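# Rotate the big gear to spin the small gear once

## Task

Drive the large gear round until the small gear seated in the tester has made one complete turn or more. At the end the small gear must still be seated in the tester and meshing with the large gear. Throughout, the two gears must never come out of mesh and the upper centre piece must stay pressed down.

## Robot and tools

Robot: two arms, left_arm (carrying a left hand) and right_arm (a right hand, mirror image). Scene frame: origin at table height midway between the nominal bases, +x outward over the table, +z up, left_arm on the +y side (not image sides). Calibrated bases: left_arm at (-0.025, +0.281, +0.019) m, right_arm at (+0.003, -0.225, +0.050) m, both quat_wxyz (+1.000, 0, 0, +0.011). A camera stand stands behind the arms. Loose objects may occasionally get nudged by something.

Hand point: a point fixed to the palm, 0.05 m in front of it and 0.15 m from the wrist face along the fingers. Its +z runs along straight fingers, +y out of the palm, +x across the palm away from the thumb on the right hand, toward the thumb on the left hand. Straight fingertips reach 0.06 to 0.07 m past the point, lying 0.06 m behind it along -y. A wrist bracket on the little-finger side juts out up to 0.10 m and can collide. With the thumb turned in front of the palm the hand wraps objects about 0.035 to 0.065 m thick, or a handle down to about 0.025 m.

Frames: hand positions, quats and targets are reported in each arm's own base frame; fixed cameras and the table use the scene frame; commanded offsets are along the current Hand target's own axes.

execute_actions(actions, cameras): actions is a list of actions; each action is a table of at most 15 rows, each row one 1/30 s step; a shorter table repeats its final row to fill 15 steps (0.5 s). Every row has 28 numbers, all in [-1, 1], covering both arms even if one is idle: left dx, dy, dz, rx, ry, rz; left little, ring, middle, index, thumb_bend, thumb_turn, force_limit, speed; then the same 14 for the right arm. The six pose numbers are an offset, not a pose: they are measured from that arm's Hand target as it stood when the action began, along its axes, with 1.0 = 0.6 m or 180 degrees; rx, ry, rz form one rotation vector. All rows of one action count from that same start, but the next action starts from the new Hand target, so a repeated offset moves further. All zeros re-requests the current Hand target. The six finger numbers are absolute targets: +1 open/straight, -1 closed; thumb_turn +1 beside the palm, -1 in front of it. force_limit maps -1..+1 to about 0..10 N at the fingertip (0..15 N for the two thumb motors); speed rises from near zero at -1 to full at +0.48 and above. There is no 'unchanged' value: to keep a hand as it is, resend the eight numbers last carried out for it (or, before any, its hand_measured plus hand_force_limit and hand_speed). Images return only for an empty actions list or when cameras asks (names: cam_head_left, cam_head_right, cam_high, cam_left_wrist, cam_right_wrist, or ["all"]).

move(target, speed, blend, blocking, cameras): target is one 28-number row or a list of up to 15 rows, laid out as above; every row's offsets count from the Hand targets at the move's start, not from the previous row. speed is the path's top speed in m/s, 0.002 to 4.3, default 0.25 (turning up to twice that in rad/s), one value or one per target. blend (m) rounds corners in a list; 0 stops at each. All paths finish together, take at least 0.5 s, and are cut off at 10 s. Paths do not avoid obstacles or the other arm; faster moves stray more and hit harder. Hand numbers of later rows are applied on arrival there. The result adds a 'move:' line: done, off_target, moving, held or fault, plus limits (paced = pose clipped, held = steps withheld). blocking=false returns after about 0.5 s while the move continues.

wait(seconds 0 to 10) lets time pass holding last commands. stop brakes a running move. zoom_image(camera, region [x0, y0, x1, y1] pixels, at most 504 by 504) enlarges part of the latest image of that camera. show_instructions shows reference pages. finished_scene ends the scene for good.

Results: end_effector_position (m) and end_effector_quat_wxyz per arm; Hand target (the last command after clipping, the base for the next offsets); hand_measured, hand_stopped_by (moving, target, force, stalled, fault) and hand_load_n (positive when pushed open), all six in the finger order above; hand_force_limit, hand_speed; joint positions, velocities and torques; motor temperatures. Image sizes: head and high cameras 896x504, wrist cameras 672x504.

Cautions: orientation commands are clipped to 40 degrees from the measured orientation each step. Hands often rest 1 to 3 cm (up to 5 cm) low or short of the command; resend the gap. Do not route paths near an arm's own base. To release a push, command back past the hand point. For gentle grips close at speed -0.94 or lower; to tighten, raise force_limit and send a more-closed target. Any arm stop costs; avoid arm-to-arm contact and fingers closing on the other hand. Avoid drops, slams, hard pushes and letting go of moving parts; nothing may fall or be left off the table. Sustained loads or unreachable targets heat motors: MOTOR HOT appears at 85 °C, and at 100 °C the arm drops for 30 to 60 s or more. Joint ranges (rad): waist -2.880 to 2.880, shoulder 0 to 3.142, elbow 0 to 3.019, wrist pitch -1.693 to 1.571, wrist yaw -1.571 to 1.571, wrist roll -2.094 to 2.094.

Each tool is called after "Request:" as name(argument=value, ...) on one line, values as JSON.

Reference images:

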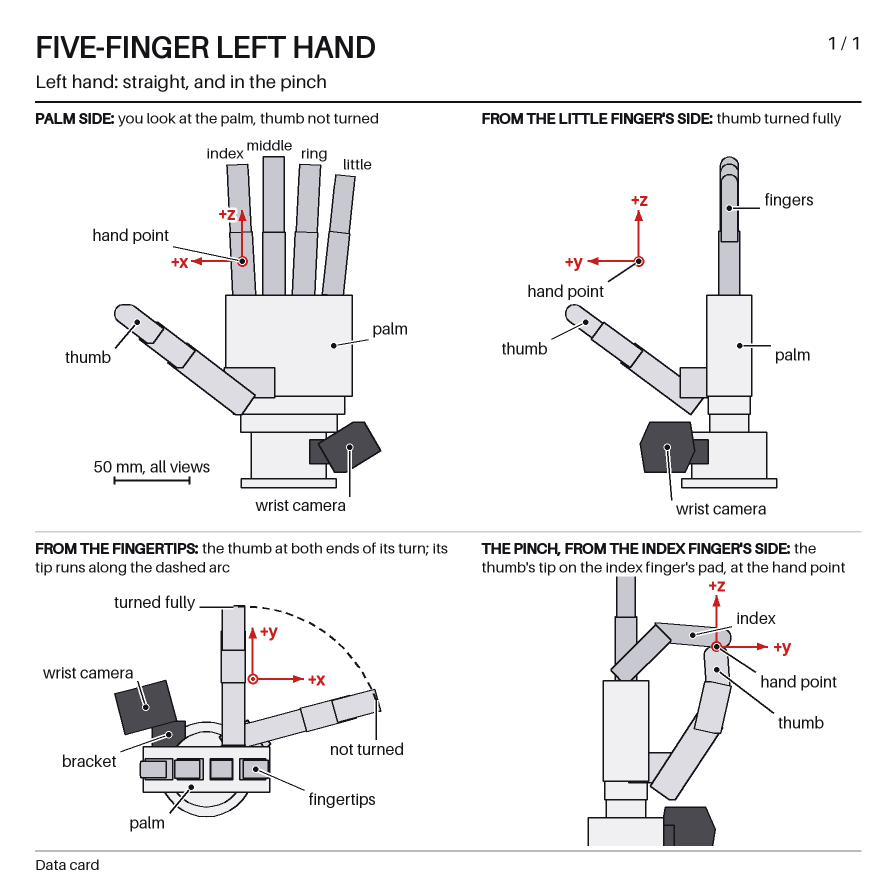

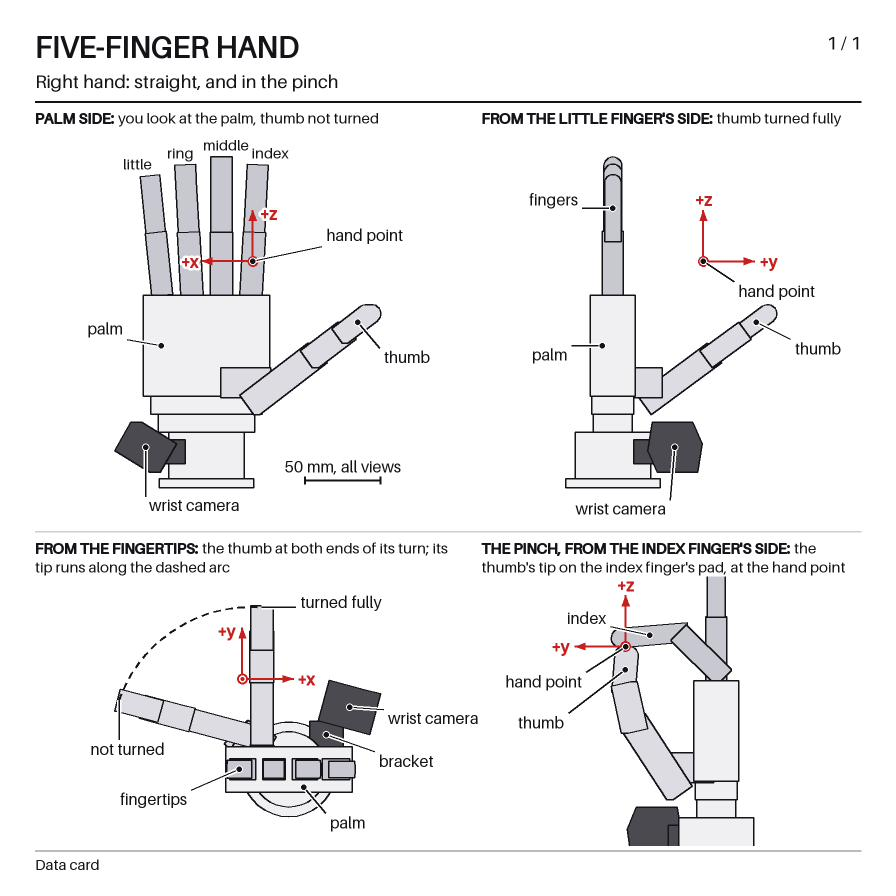

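## Session

Request:
execute_actions(actions=[])

Scene clock: 0.00 s.
left_arm: end_effector_position=(+0.6706, +0.1481, +0.0933) hand_measured=(+1.000, +1.000, +1.000, +1.000, +1.000, +1.000) hand_load_n=(+0.0, +0.0, +0.0, +0.0, +0.0, +0.0) hand_stopped_by=(target, target, target, target, target, target) hand_force_limit=0.00 hand_speed=-0.80 end_effector_quat_wxyz=(-0.011, -0.132, +0.991, +0.016) | right_arm: end_effector_position=(+0.6208, +0.3236, +0.2947) hand_measured=(+1.000, +1.000, +1.000, +1.000, +1.000, +1.000) hand_load_n=(+0.0, +0.0, +0.0, +0.0, +0.0, +0.0) hand_stopped_by=(target, target, target, target, target, target) hand_force_limit=0.00 hand_speed=-0.80 end_effector_quat_wxyz=(+0.453, +0.002, +0.886, +0.096)
Joint positions: left_arm=[0.128 2.403 2.464 -1.655 -0.031 1.435] | right_arm=[0.48 1.544 1.287 -0.368 0.224 1.941]
Joint velocities: within noise
Joint torques (N m): no reading
Motor temperatures (°C): left_arm=[29 32 29 30 29 30] | right_arm=[33 30 30 31 28 32]
Heat: left arm: hottest shoulder 32 °C; right arm: hottest waist 33 °C.
Hand target: left_arm +0.6762, +0.1488, +0.1022; +0.001, -0.132, +0.991, +0.015 | right_arm +0.6264, +0.3265, +0.3135; +0.466, +0.004, +0.879, +0.103

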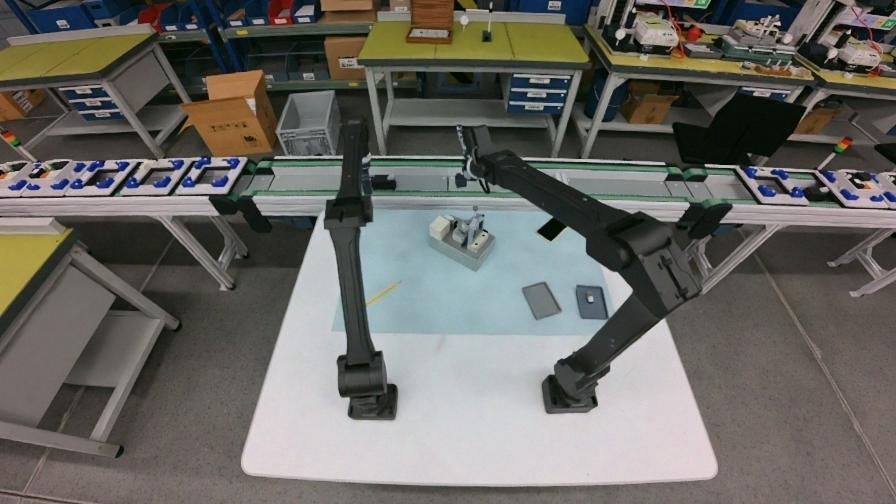

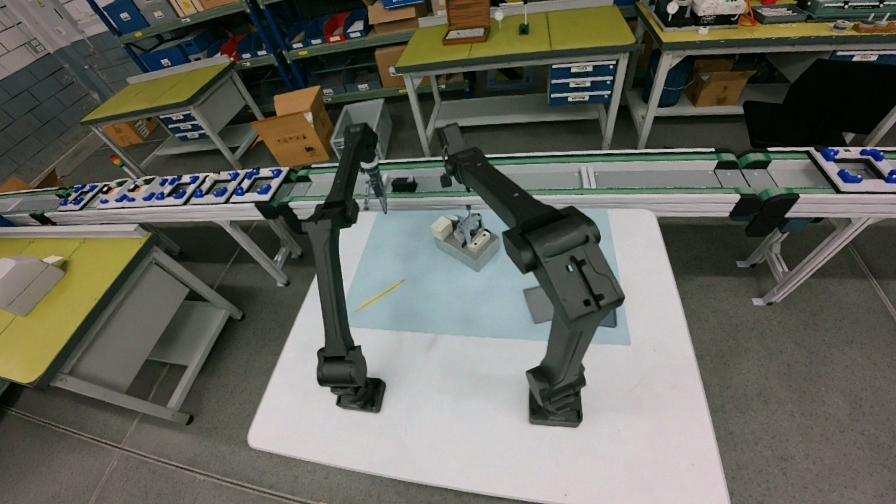

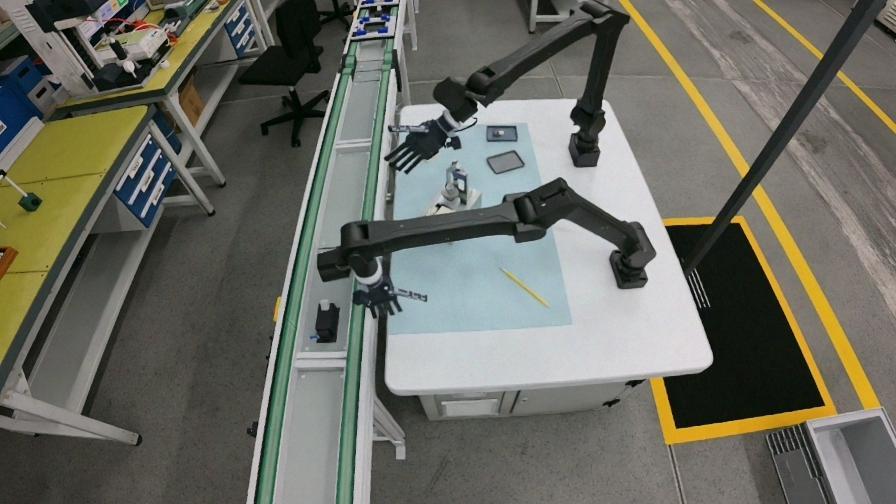

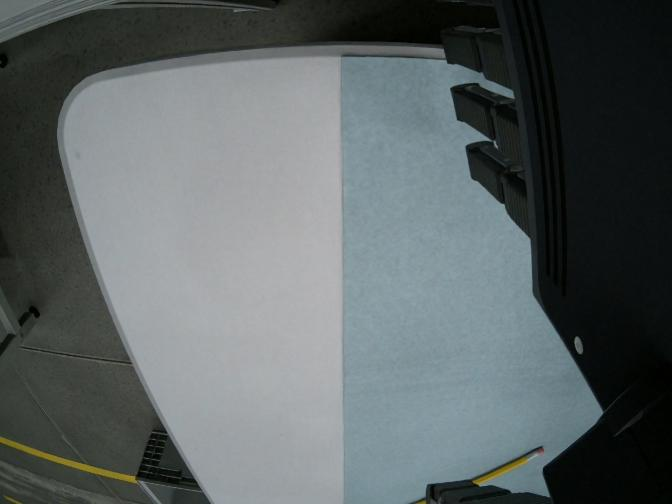

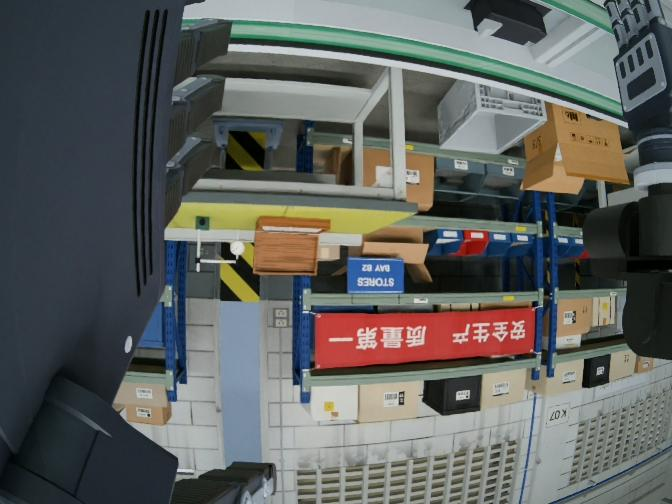

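Request:
zoom_image(camera="cam_head_left", region=[410, 190, 520, 280])

Request:
zoom_image(camera="cam_head_right", region=[410, 190, 520, 280])

Request:
zoom_image(camera="cam_high", region=[410, 110, 550, 230])

Request:
zoom_image(camera="cam_head_left", region=[510, 200, 630, 330])

Scaled by 4.582.

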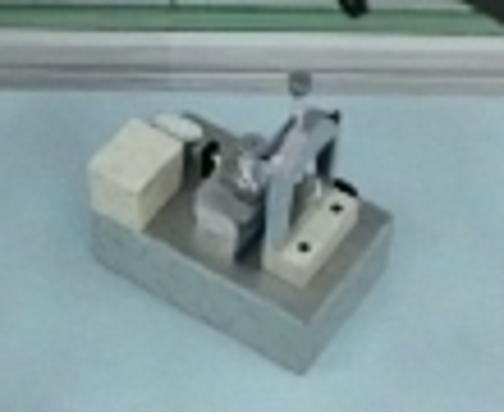

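Scaled by 4.582.

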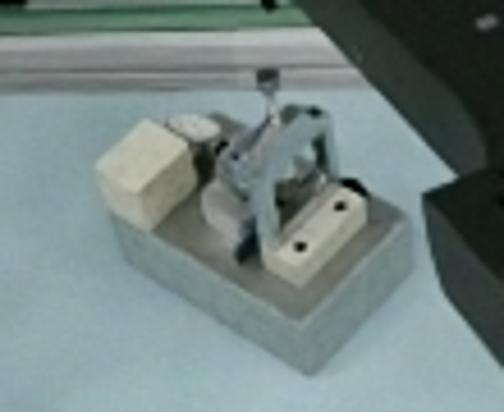

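Scaled by 3.600.

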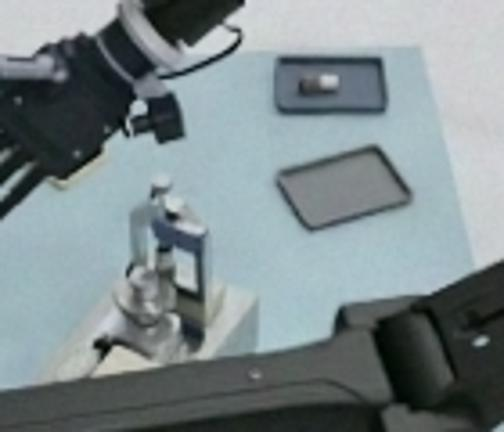

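Scaled by 3.877.

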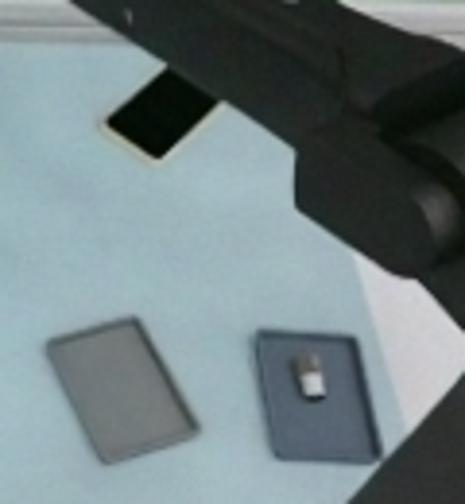

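Request:
move(target=[[0,0,0,0,0,0,1,1,1,1,1,1,0,-0.8,0.2277,-0.0733,-0.55,0.067,0.254,-0.0085,1,1,1,1,1,1,0,-0.8],[0,0,0,0,0,0,1,1,1,1,1,1,0,-0.8,0.471,-0.128,-0.388,0.067,0.254,-0.0085,1,1,1,1,1,1,0,-0.8]], cameras=["all"])

Scene clock: 9.57 s.
left_arm: end_effector_position=(+0.6706, +0.1481, +0.0933) hand_measured=(+1.000, +1.000, +1.000, +1.000, +1.000, +1.000) hand_load_n=(+0.0, +0.0, +0.0, +0.0, +0.0, +0.0) hand_stopped_by=(target, target, target, target, target, target) hand_force_limit=0.00 hand_speed=-0.80 end_effector_quat_wxyz=(-0.011, -0.132, +0.991, +0.016) | right_arm: end_effector_position=(+0.2823, +0.2364, +0.2027) hand_measured=(+1.000, +1.000, +1.000, +1.000, +1.000, +1.000) hand_load_n=(+0.0, +0.0, +0.0, +0.0, +0.0, +0.0) hand_stopped_by=(target, target, target, target, target, target) hand_force_limit=0.00 hand_speed=-0.80 end_effector_quat_wxyz=(+0.077, -0.059, +0.995, +0.025)
Joint positions: left_arm=[0.128 2.403 2.464 -1.655 -0.031 1.435] | right_arm=[0.614 1.041 0.959 -1.331 0.039 2.064]
Joint torques (N m): left_arm=[-0.15 -21.48 9.63 0.65 -0.11 -0.03] | right_arm=[0.56 -2.84 8.8 1.55 0.07 0.16]
Heat: left arm: hottest shoulder 32 °C; right arm: hottest waist 33 °C.
Hand target: left_arm +0.6762, +0.1488, +0.1022; +0.001, -0.132, +0.991, +0.015 | right_arm +0.2823, +0.2396, +0.1950; +0.087, +0.000, +0.996, +0.000
Off the commanded pose: left_arm 0.011 m, 1 deg | right_arm 0.008 m, 7 deg.
joint sent to its limit (right arm) — joint 6 (wrist roll), upper limit. The joint targets are off in orientation, not in position.
move: off_target (left_arm, right_arm)

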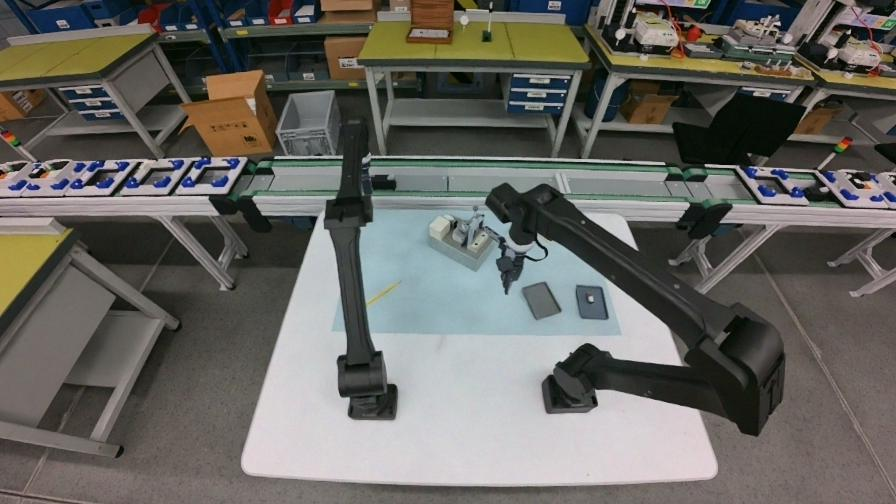

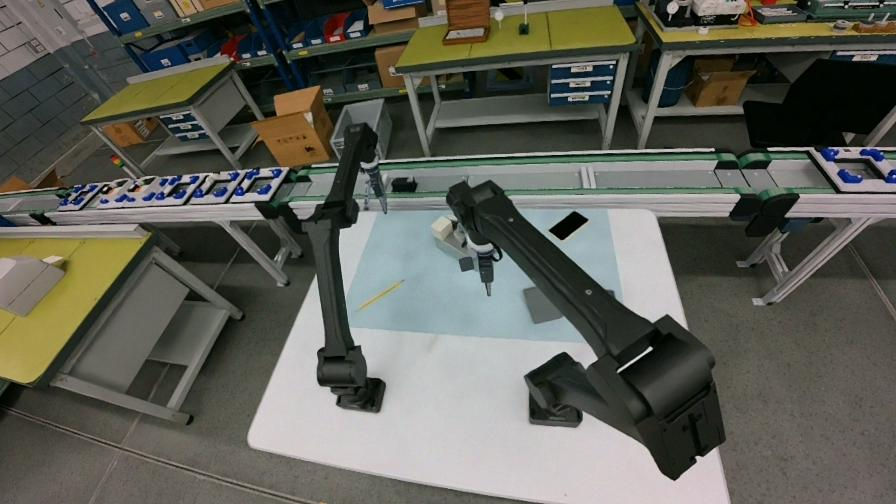

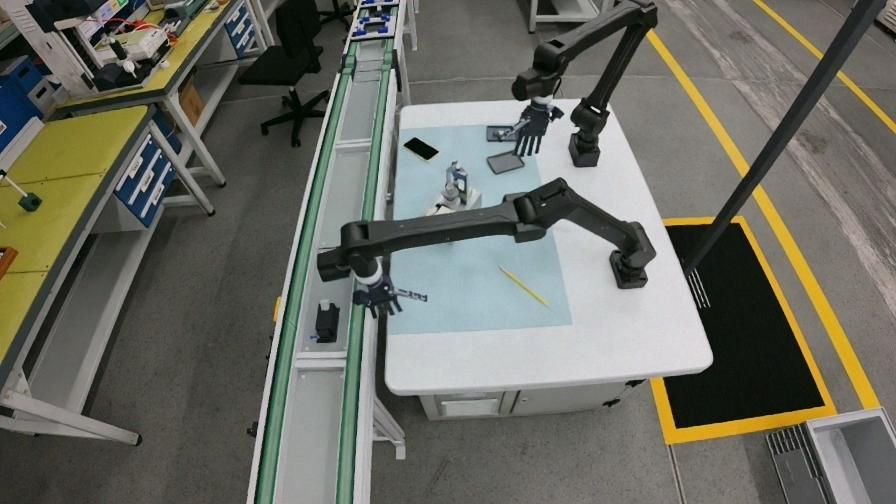

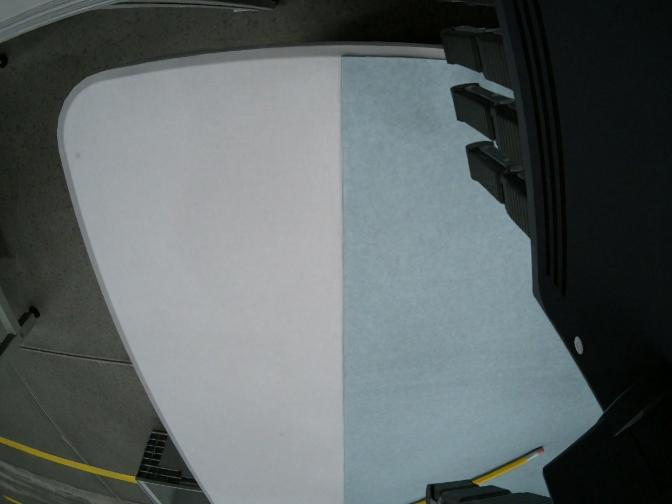

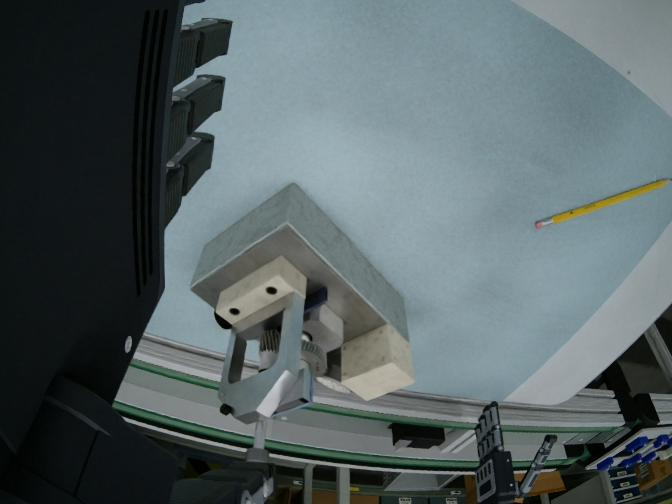

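Request:
zoom_image(camera="cam_right_wrist", region=[180, 170, 430, 440])

Request:
zoom_image(camera="cam_right_wrist", region=[200, 290, 360, 450])

Scaled by 1.867 from the camera's 672x504 image, which has a finer 960x720 frame.

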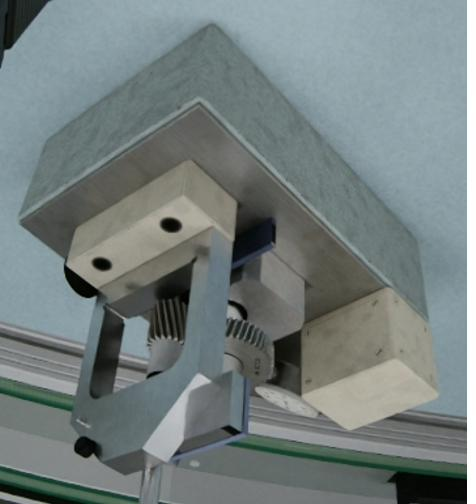

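Scaled by 3.150 from the camera's 672x504 image, which has a finer 960x720 frame.

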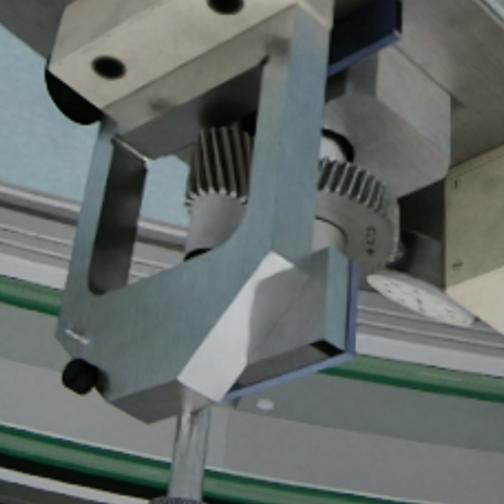

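Request:
move(target=[[0,0.009,-0.38,0,0,0,1,1,1,1,1,1,0,-0.8,0.035,-0.333,-0.09,0,0,0,1,1,1,1,1,1,0,-0.8],[0.308,-0.586,-0.40,0,0,0,1,1,1,1,1,1,0,-0.8,0.035,-0.333,-0.09,0,0,0,1,1,1,1,1,1,0,-0.8]], cameras=["all"])

Scene clock: 16.07 s.
left_arm: end_effector_position=(+0.5826, -0.2475, +0.3201) hand_measured=(+1.000, +1.000, +1.000, +1.000, +1.000, +1.000) hand_load_n=(+0.0, +0.0, +0.0, +0.0, +0.0, +0.0) hand_stopped_by=(target, target, target, target, target, target) hand_force_limit=0.00 hand_speed=-0.80 end_effector_quat_wxyz=(+0.148, -0.101, +0.982, -0.059) | right_arm: end_effector_position=(+0.2520, +0.0411, +0.2367) hand_measured=(+1.000, +1.000, +1.000, +1.000, +1.000, +1.000) hand_load_n=(+0.0, +0.0, +0.0, +0.0, +0.0, +0.0) hand_stopped_by=(target, target, target, target, target, target) hand_force_limit=0.00 hand_speed=-0.80 end_effector_quat_wxyz=(+0.083, +0.004, +0.997, +0.000)
Joint positions: left_arm=[-0.464 2.063 2.495 -1.688 -0.059 0.911] | right_arm=[-0.097 0.777 0.912 -1.541 -0.016 1.483]
Joint torques (N m): left_arm=[0.67 -16.44 11.88 0.77 0.06 -0.16] | right_arm=[-0.97 -0.62 11.38 0.51 -0.16 -0.08]
Heat: left arm: hottest shoulder 33 °C; right arm: hottest waist 33 °C.
Hand target: left_arm +0.5902, -0.2460, +0.3300; +0.001, -0.132, +0.991, +0.016 | right_arm +0.2521, +0.0398, +0.2444; +0.087, +0.001, +0.996, +0.000
Off the commanded pose: left_arm 0.013 m, 19 deg | right_arm 0.008 m, 1 deg.
joint sent to its limit (left arm) — joint 4 (wrist pitch), lower limit. The joint targets are off in orientation, not in position.
move: off_target (left_arm)

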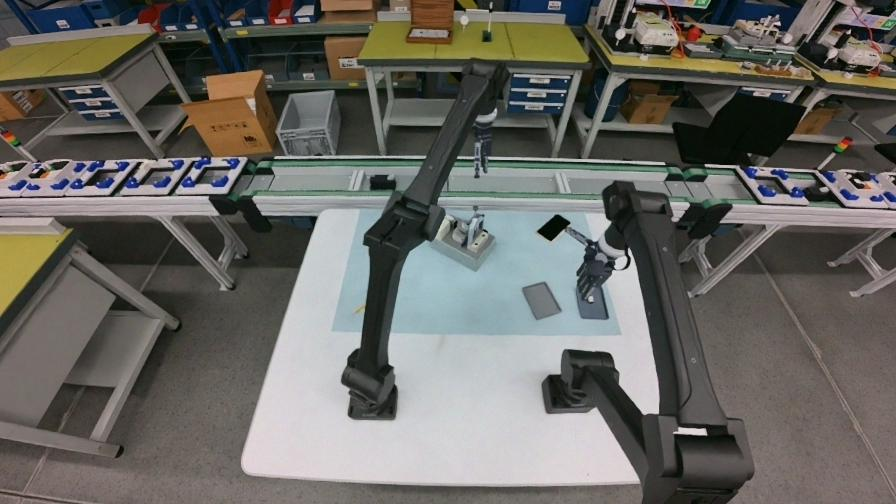

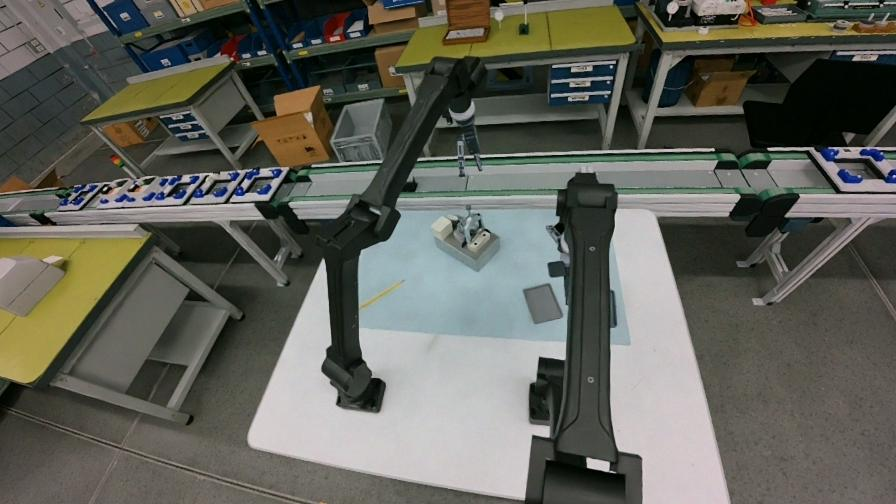

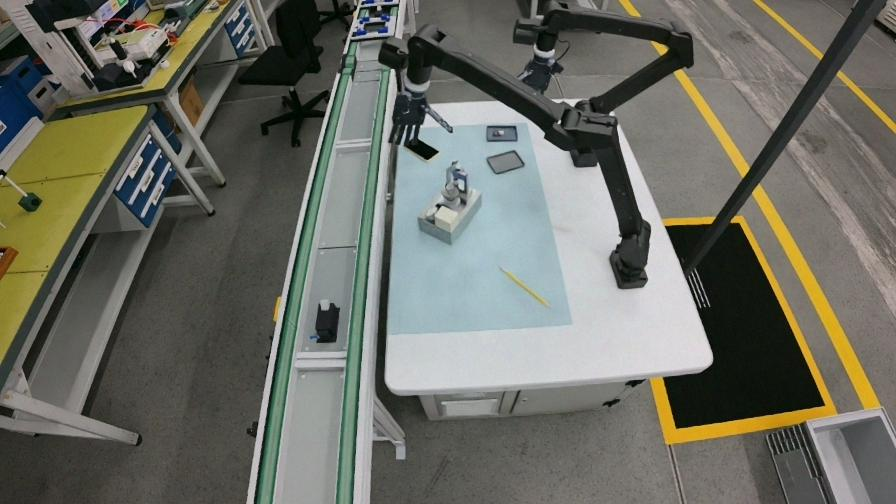

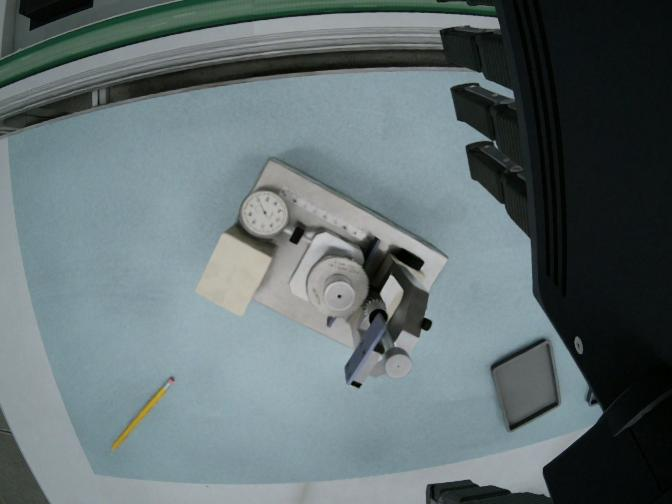

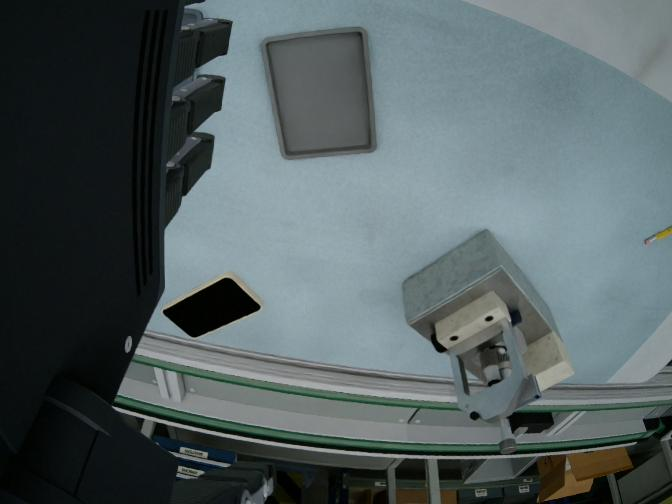

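Request:
zoom_image(camera="cam_left_wrist", region=[190, 150, 460, 400])

Request:
zoom_image(camera="cam_left_wrist", region=[290, 220, 450, 400])

Request:
zoom_image(camera="cam_high", region=[400, 140, 500, 260])

Request:
zoom_image(camera="cam_right_wrist", region=[400, 220, 600, 470])

Scaled by 1.867 from the camera's 672x504 image, which has a finer 960x720 frame.

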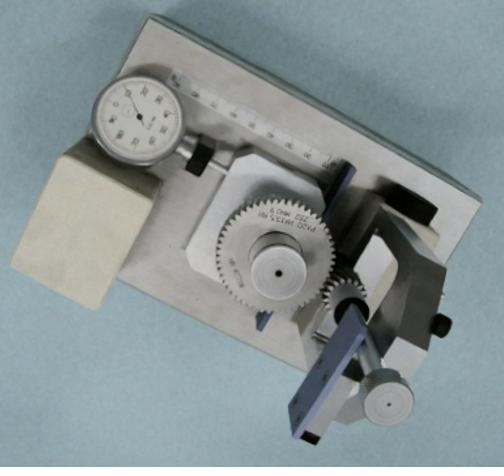

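Scaled by 2.800 from the camera's 672x504 image, which has a finer 960x720 frame.

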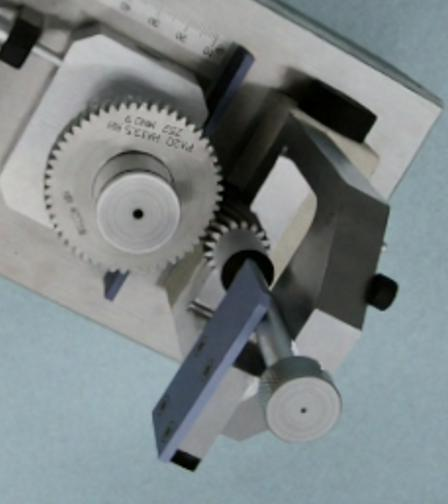

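Scaled by 4.200.

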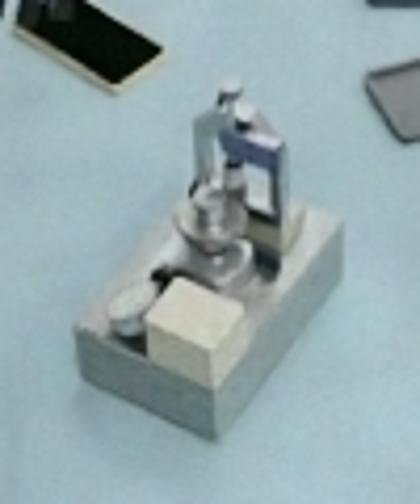

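Scaled by 2.016 from the camera's 672x504 image, which has a finer 960x720 frame.

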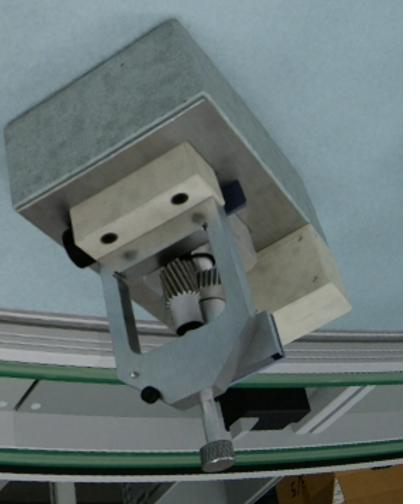

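Request:
move(target=[0,0,0,0,0,0,1,1,1,1,1,1,0,-0.8,0.0075,0.248,0.2255,-0.0358,-0.1656,-0.077,1,1,1,1,1,1,0,-0.8], cameras=["all"])

Scene clock: 25.30 s.
left_arm: end_effector_position=(+0.5824, -0.2478, +0.3200) hand_measured=(+1.000, +1.000, +1.000, +1.000, +1.000, +1.000) hand_load_n=(+0.0, +0.0, +0.0, +0.0, +0.0, +0.0) hand_stopped_by=(target, target, target, target, target, target) hand_force_limit=0.00 hand_speed=-0.80 end_effector_quat_wxyz=(+0.148, -0.101, +0.982, -0.060) | right_arm: end_effector_position=(+0.2714, +0.1866, +0.1158) hand_measured=(+1.000, +1.000, +1.000, +1.000, +1.000, +1.000) hand_load_n=(+0.0, +0.0, +0.0, +0.0, +0.0, +0.0) hand_stopped_by=(target, target, target, target, target, target) hand_force_limit=0.00 hand_speed=-0.80 end_effector_quat_wxyz=(+0.340, -0.126, +0.931, +0.043)
Joint positions: left_arm=[-0.464 2.063 2.495 -1.688 -0.058 0.91] | right_arm=[0.563 0.631 0.349 -0.611 0.194 1.796]
Joint torques (N m): left_arm=[0.56 -16.21 12.01 0.75 0.07 -0.17] | right_arm=[0.5 1.44 9.44 2.84 0.23 0.23]
Heat: left arm: hottest shoulder 34 °C; right arm: hottest elbow 34 °C.
Hand target: left_arm +0.5902, -0.2460, +0.3300; +0.001, -0.132, +0.991, +0.016 | right_arm +0.2713, +0.1885, +0.1105; +0.339, -0.123, +0.932, +0.045
Off the commanded pose: left_arm 0.013 m, 19 deg | right_arm 0.006 m, 0 deg.
joint sent to its limit (left arm) — joint 4 (wrist pitch), lower limit. The joint targets are off in orientation, not in position.
move: off_target (left_arm)

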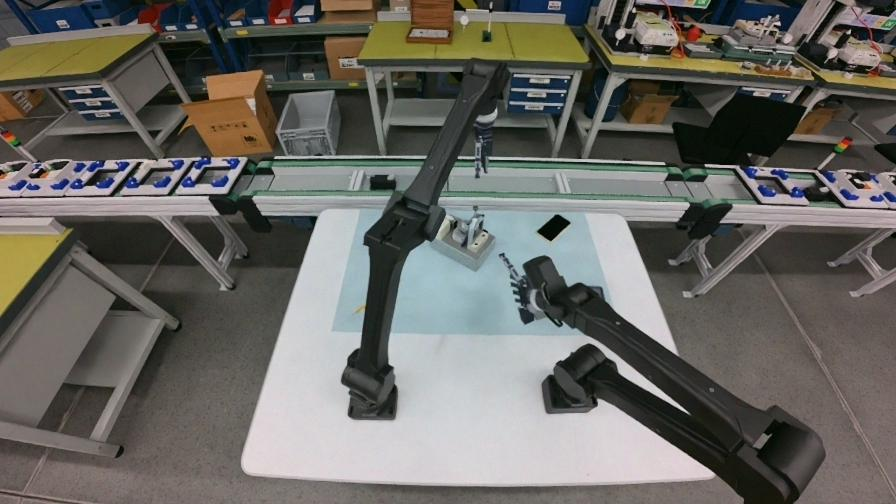

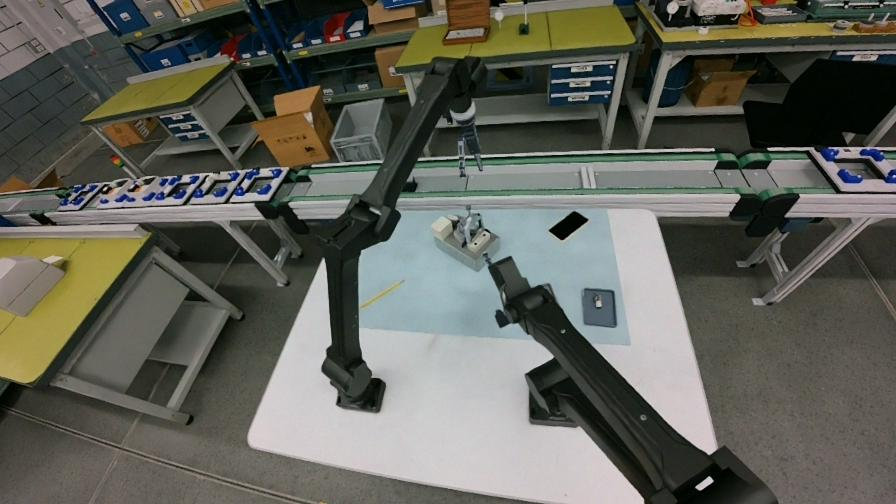

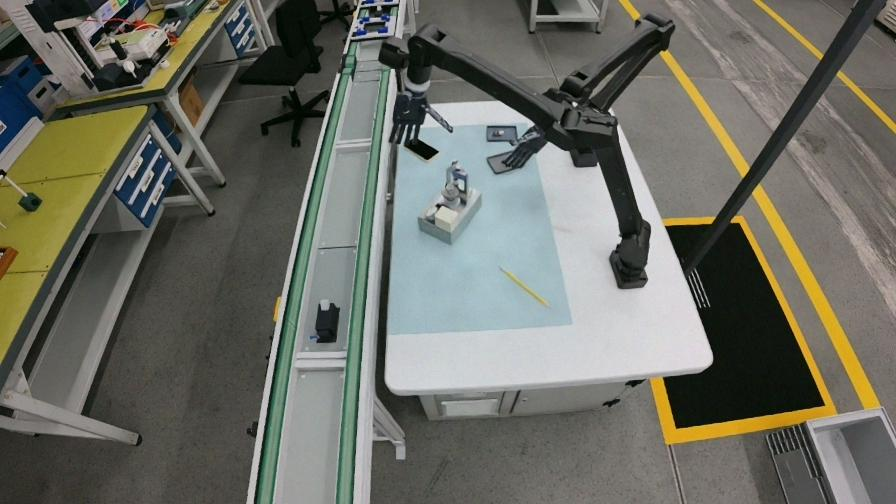

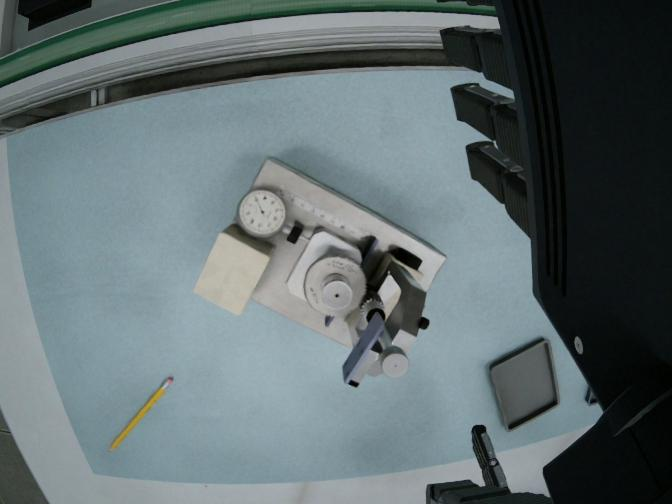

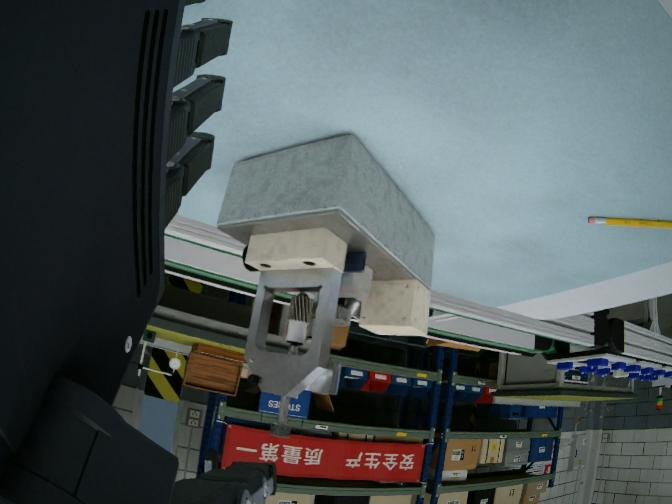

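Request:
zoom_image(camera="cam_right_wrist", region=[200, 120, 460, 430])

Request:
zoom_image(camera="cam_right_wrist", region=[240, 200, 380, 340])

Request:
zoom_image(camera="cam_left_wrist", region=[440, 320, 600, 480])

Scaled by 1.626 from the camera's 672x504 image, which has a finer 960x720 frame.

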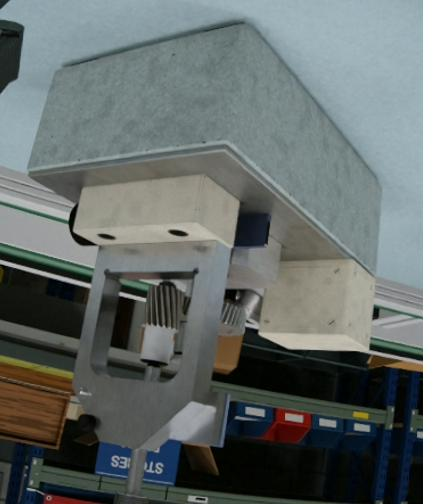

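Scaled by 3.600 from the camera's 672x504 image, which has a finer 960x720 frame.

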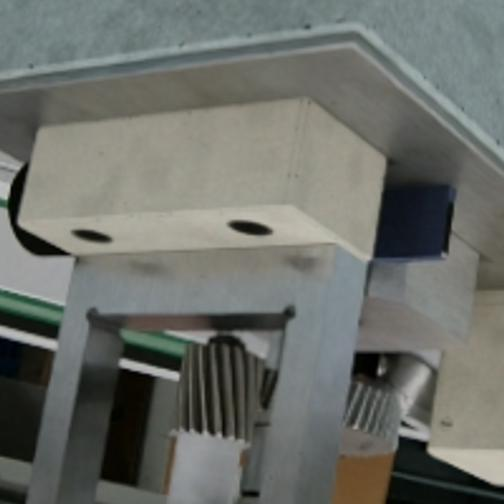

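Scaled by 3.150 from the camera's 672x504 image, which has a finer 960x720 frame.

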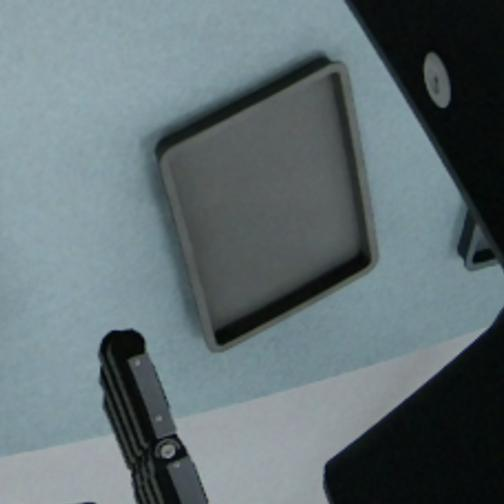

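Request:
zoom_image(camera="cam_high", region=[480, 90, 600, 200])

Request:
zoom_image(camera="cam_head_left", region=[420, 190, 620, 340])

Scaled by 4.200.

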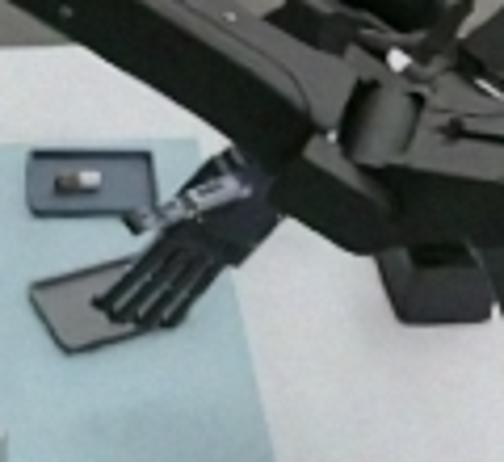

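Scaled by 2.520.

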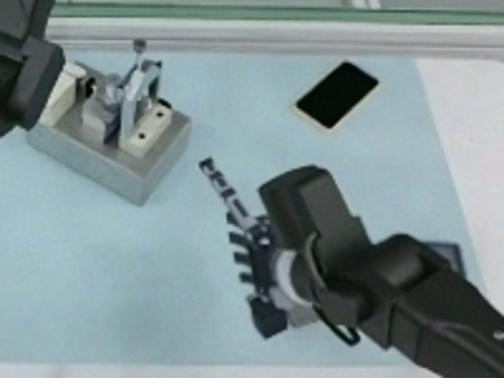

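Request:
move(target=[0.2187,0.1188,0.1423,0.009,0.0055,-0.231,-1,-1,-1,1,1,-1,0,0,0,0,0,0,0,0,1,1,1,1,1,1,0,-0.8], cameras=["all"], speed=0.12)

Scene clock: 39.77 s.
left_arm: end_effector_position=(+0.4434, -0.2119, +0.2406) hand_measured=(-1.000, -1.000, -1.000, +1.000, +1.000, -1.000) hand_load_n=(+0.0, +0.0, +0.0, +0.0, +0.0, +0.0) hand_stopped_by=(target, target, target, target, target, target) hand_force_limit=0.00 hand_speed=0.00 end_effector_quat_wxyz=(-0.005, -0.464, +0.886, +0.009) | right_arm: end_effector_position=(+0.2713, +0.1866, +0.1157) hand_measured=(+1.000, +1.000, +1.000, +1.000, +1.000, +1.000) hand_load_n=(+0.0, +0.0, +0.0, +0.0, +0.0, +0.0) hand_stopped_by=(target, target, target, target, target, target) hand_force_limit=0.00 hand_speed=-0.80 end_effector_quat_wxyz=(+0.340, -0.126, +0.931, +0.043)
Joint positions: left_arm=[-0.409 1.818 1.887 -1.659 -0.003 0.197] | right_arm=[0.563 0.632 0.349 -0.611 0.194 1.797]
Joint torques (N m): left_arm=[0.5 -15.44 7.51 0.75 0.09 -0.18] | right_arm=[0.62 1.38 9.43 2.84 0.23 0.2]
Motor temperatures (°C): left_arm=[29 35 35 30 29 30] | right_arm=[33 31 35 31 28 31]
Heat: left arm: hottest shoulder 35 °C; right arm: hottest elbow 35 °C.
Hand target: left_arm +0.4448, -0.2089, +0.2460; +0.000, -0.475, +0.880, -0.001 | right_arm +0.2712, +0.1886, +0.1104; +0.339, -0.123, +0.932, +0.045
Off the commanded pose: left_arm 0.006 m, 2 deg | right_arm 0.006 m, 0 deg.
move: done

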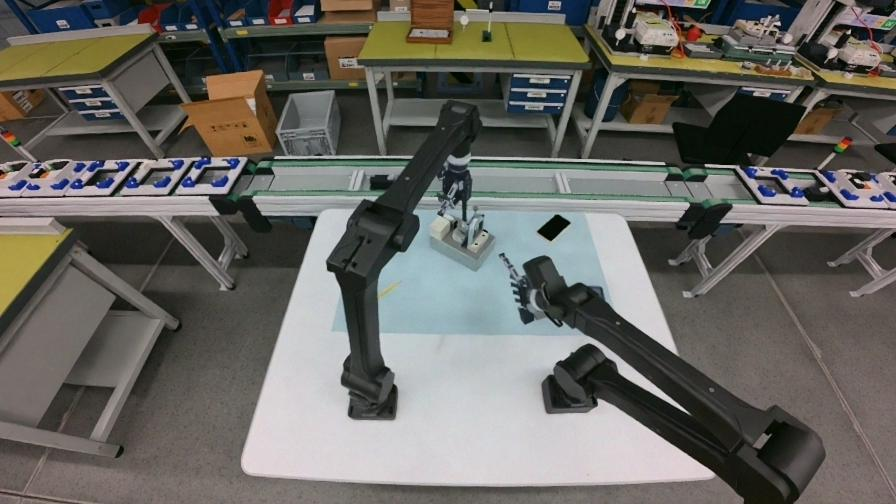

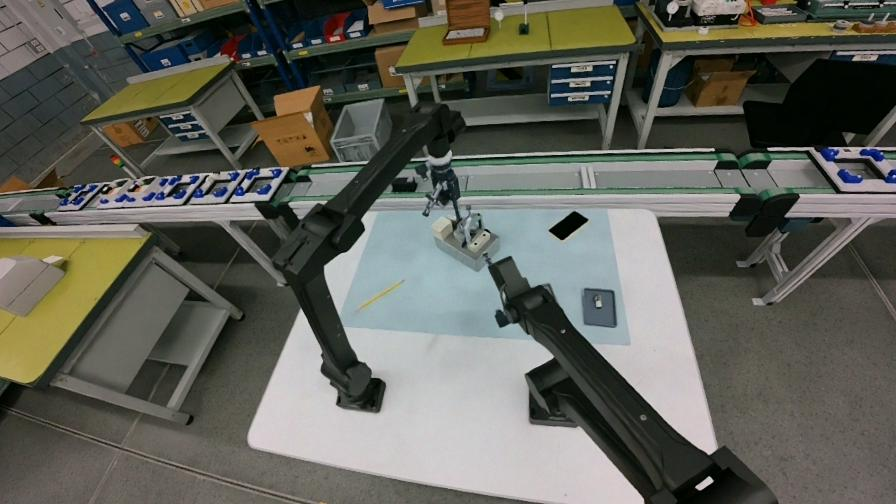

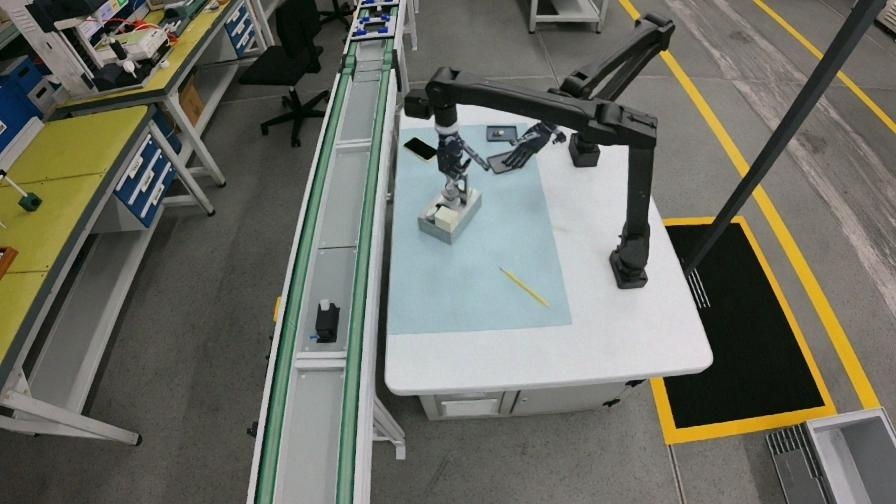

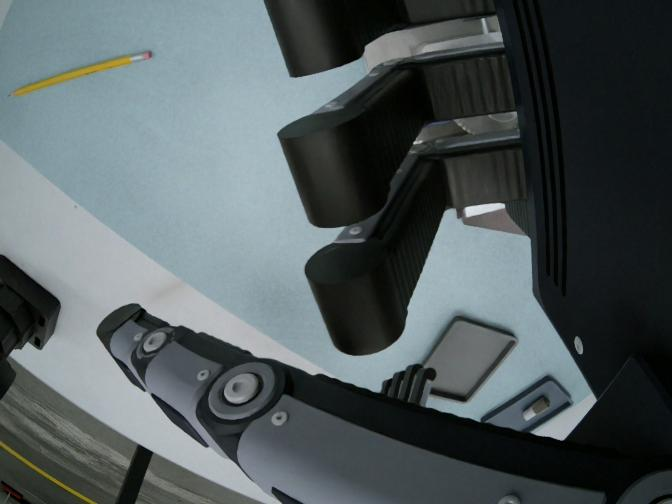

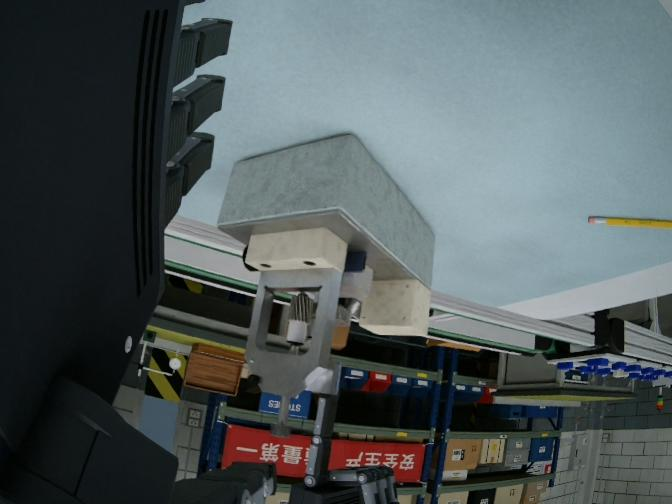

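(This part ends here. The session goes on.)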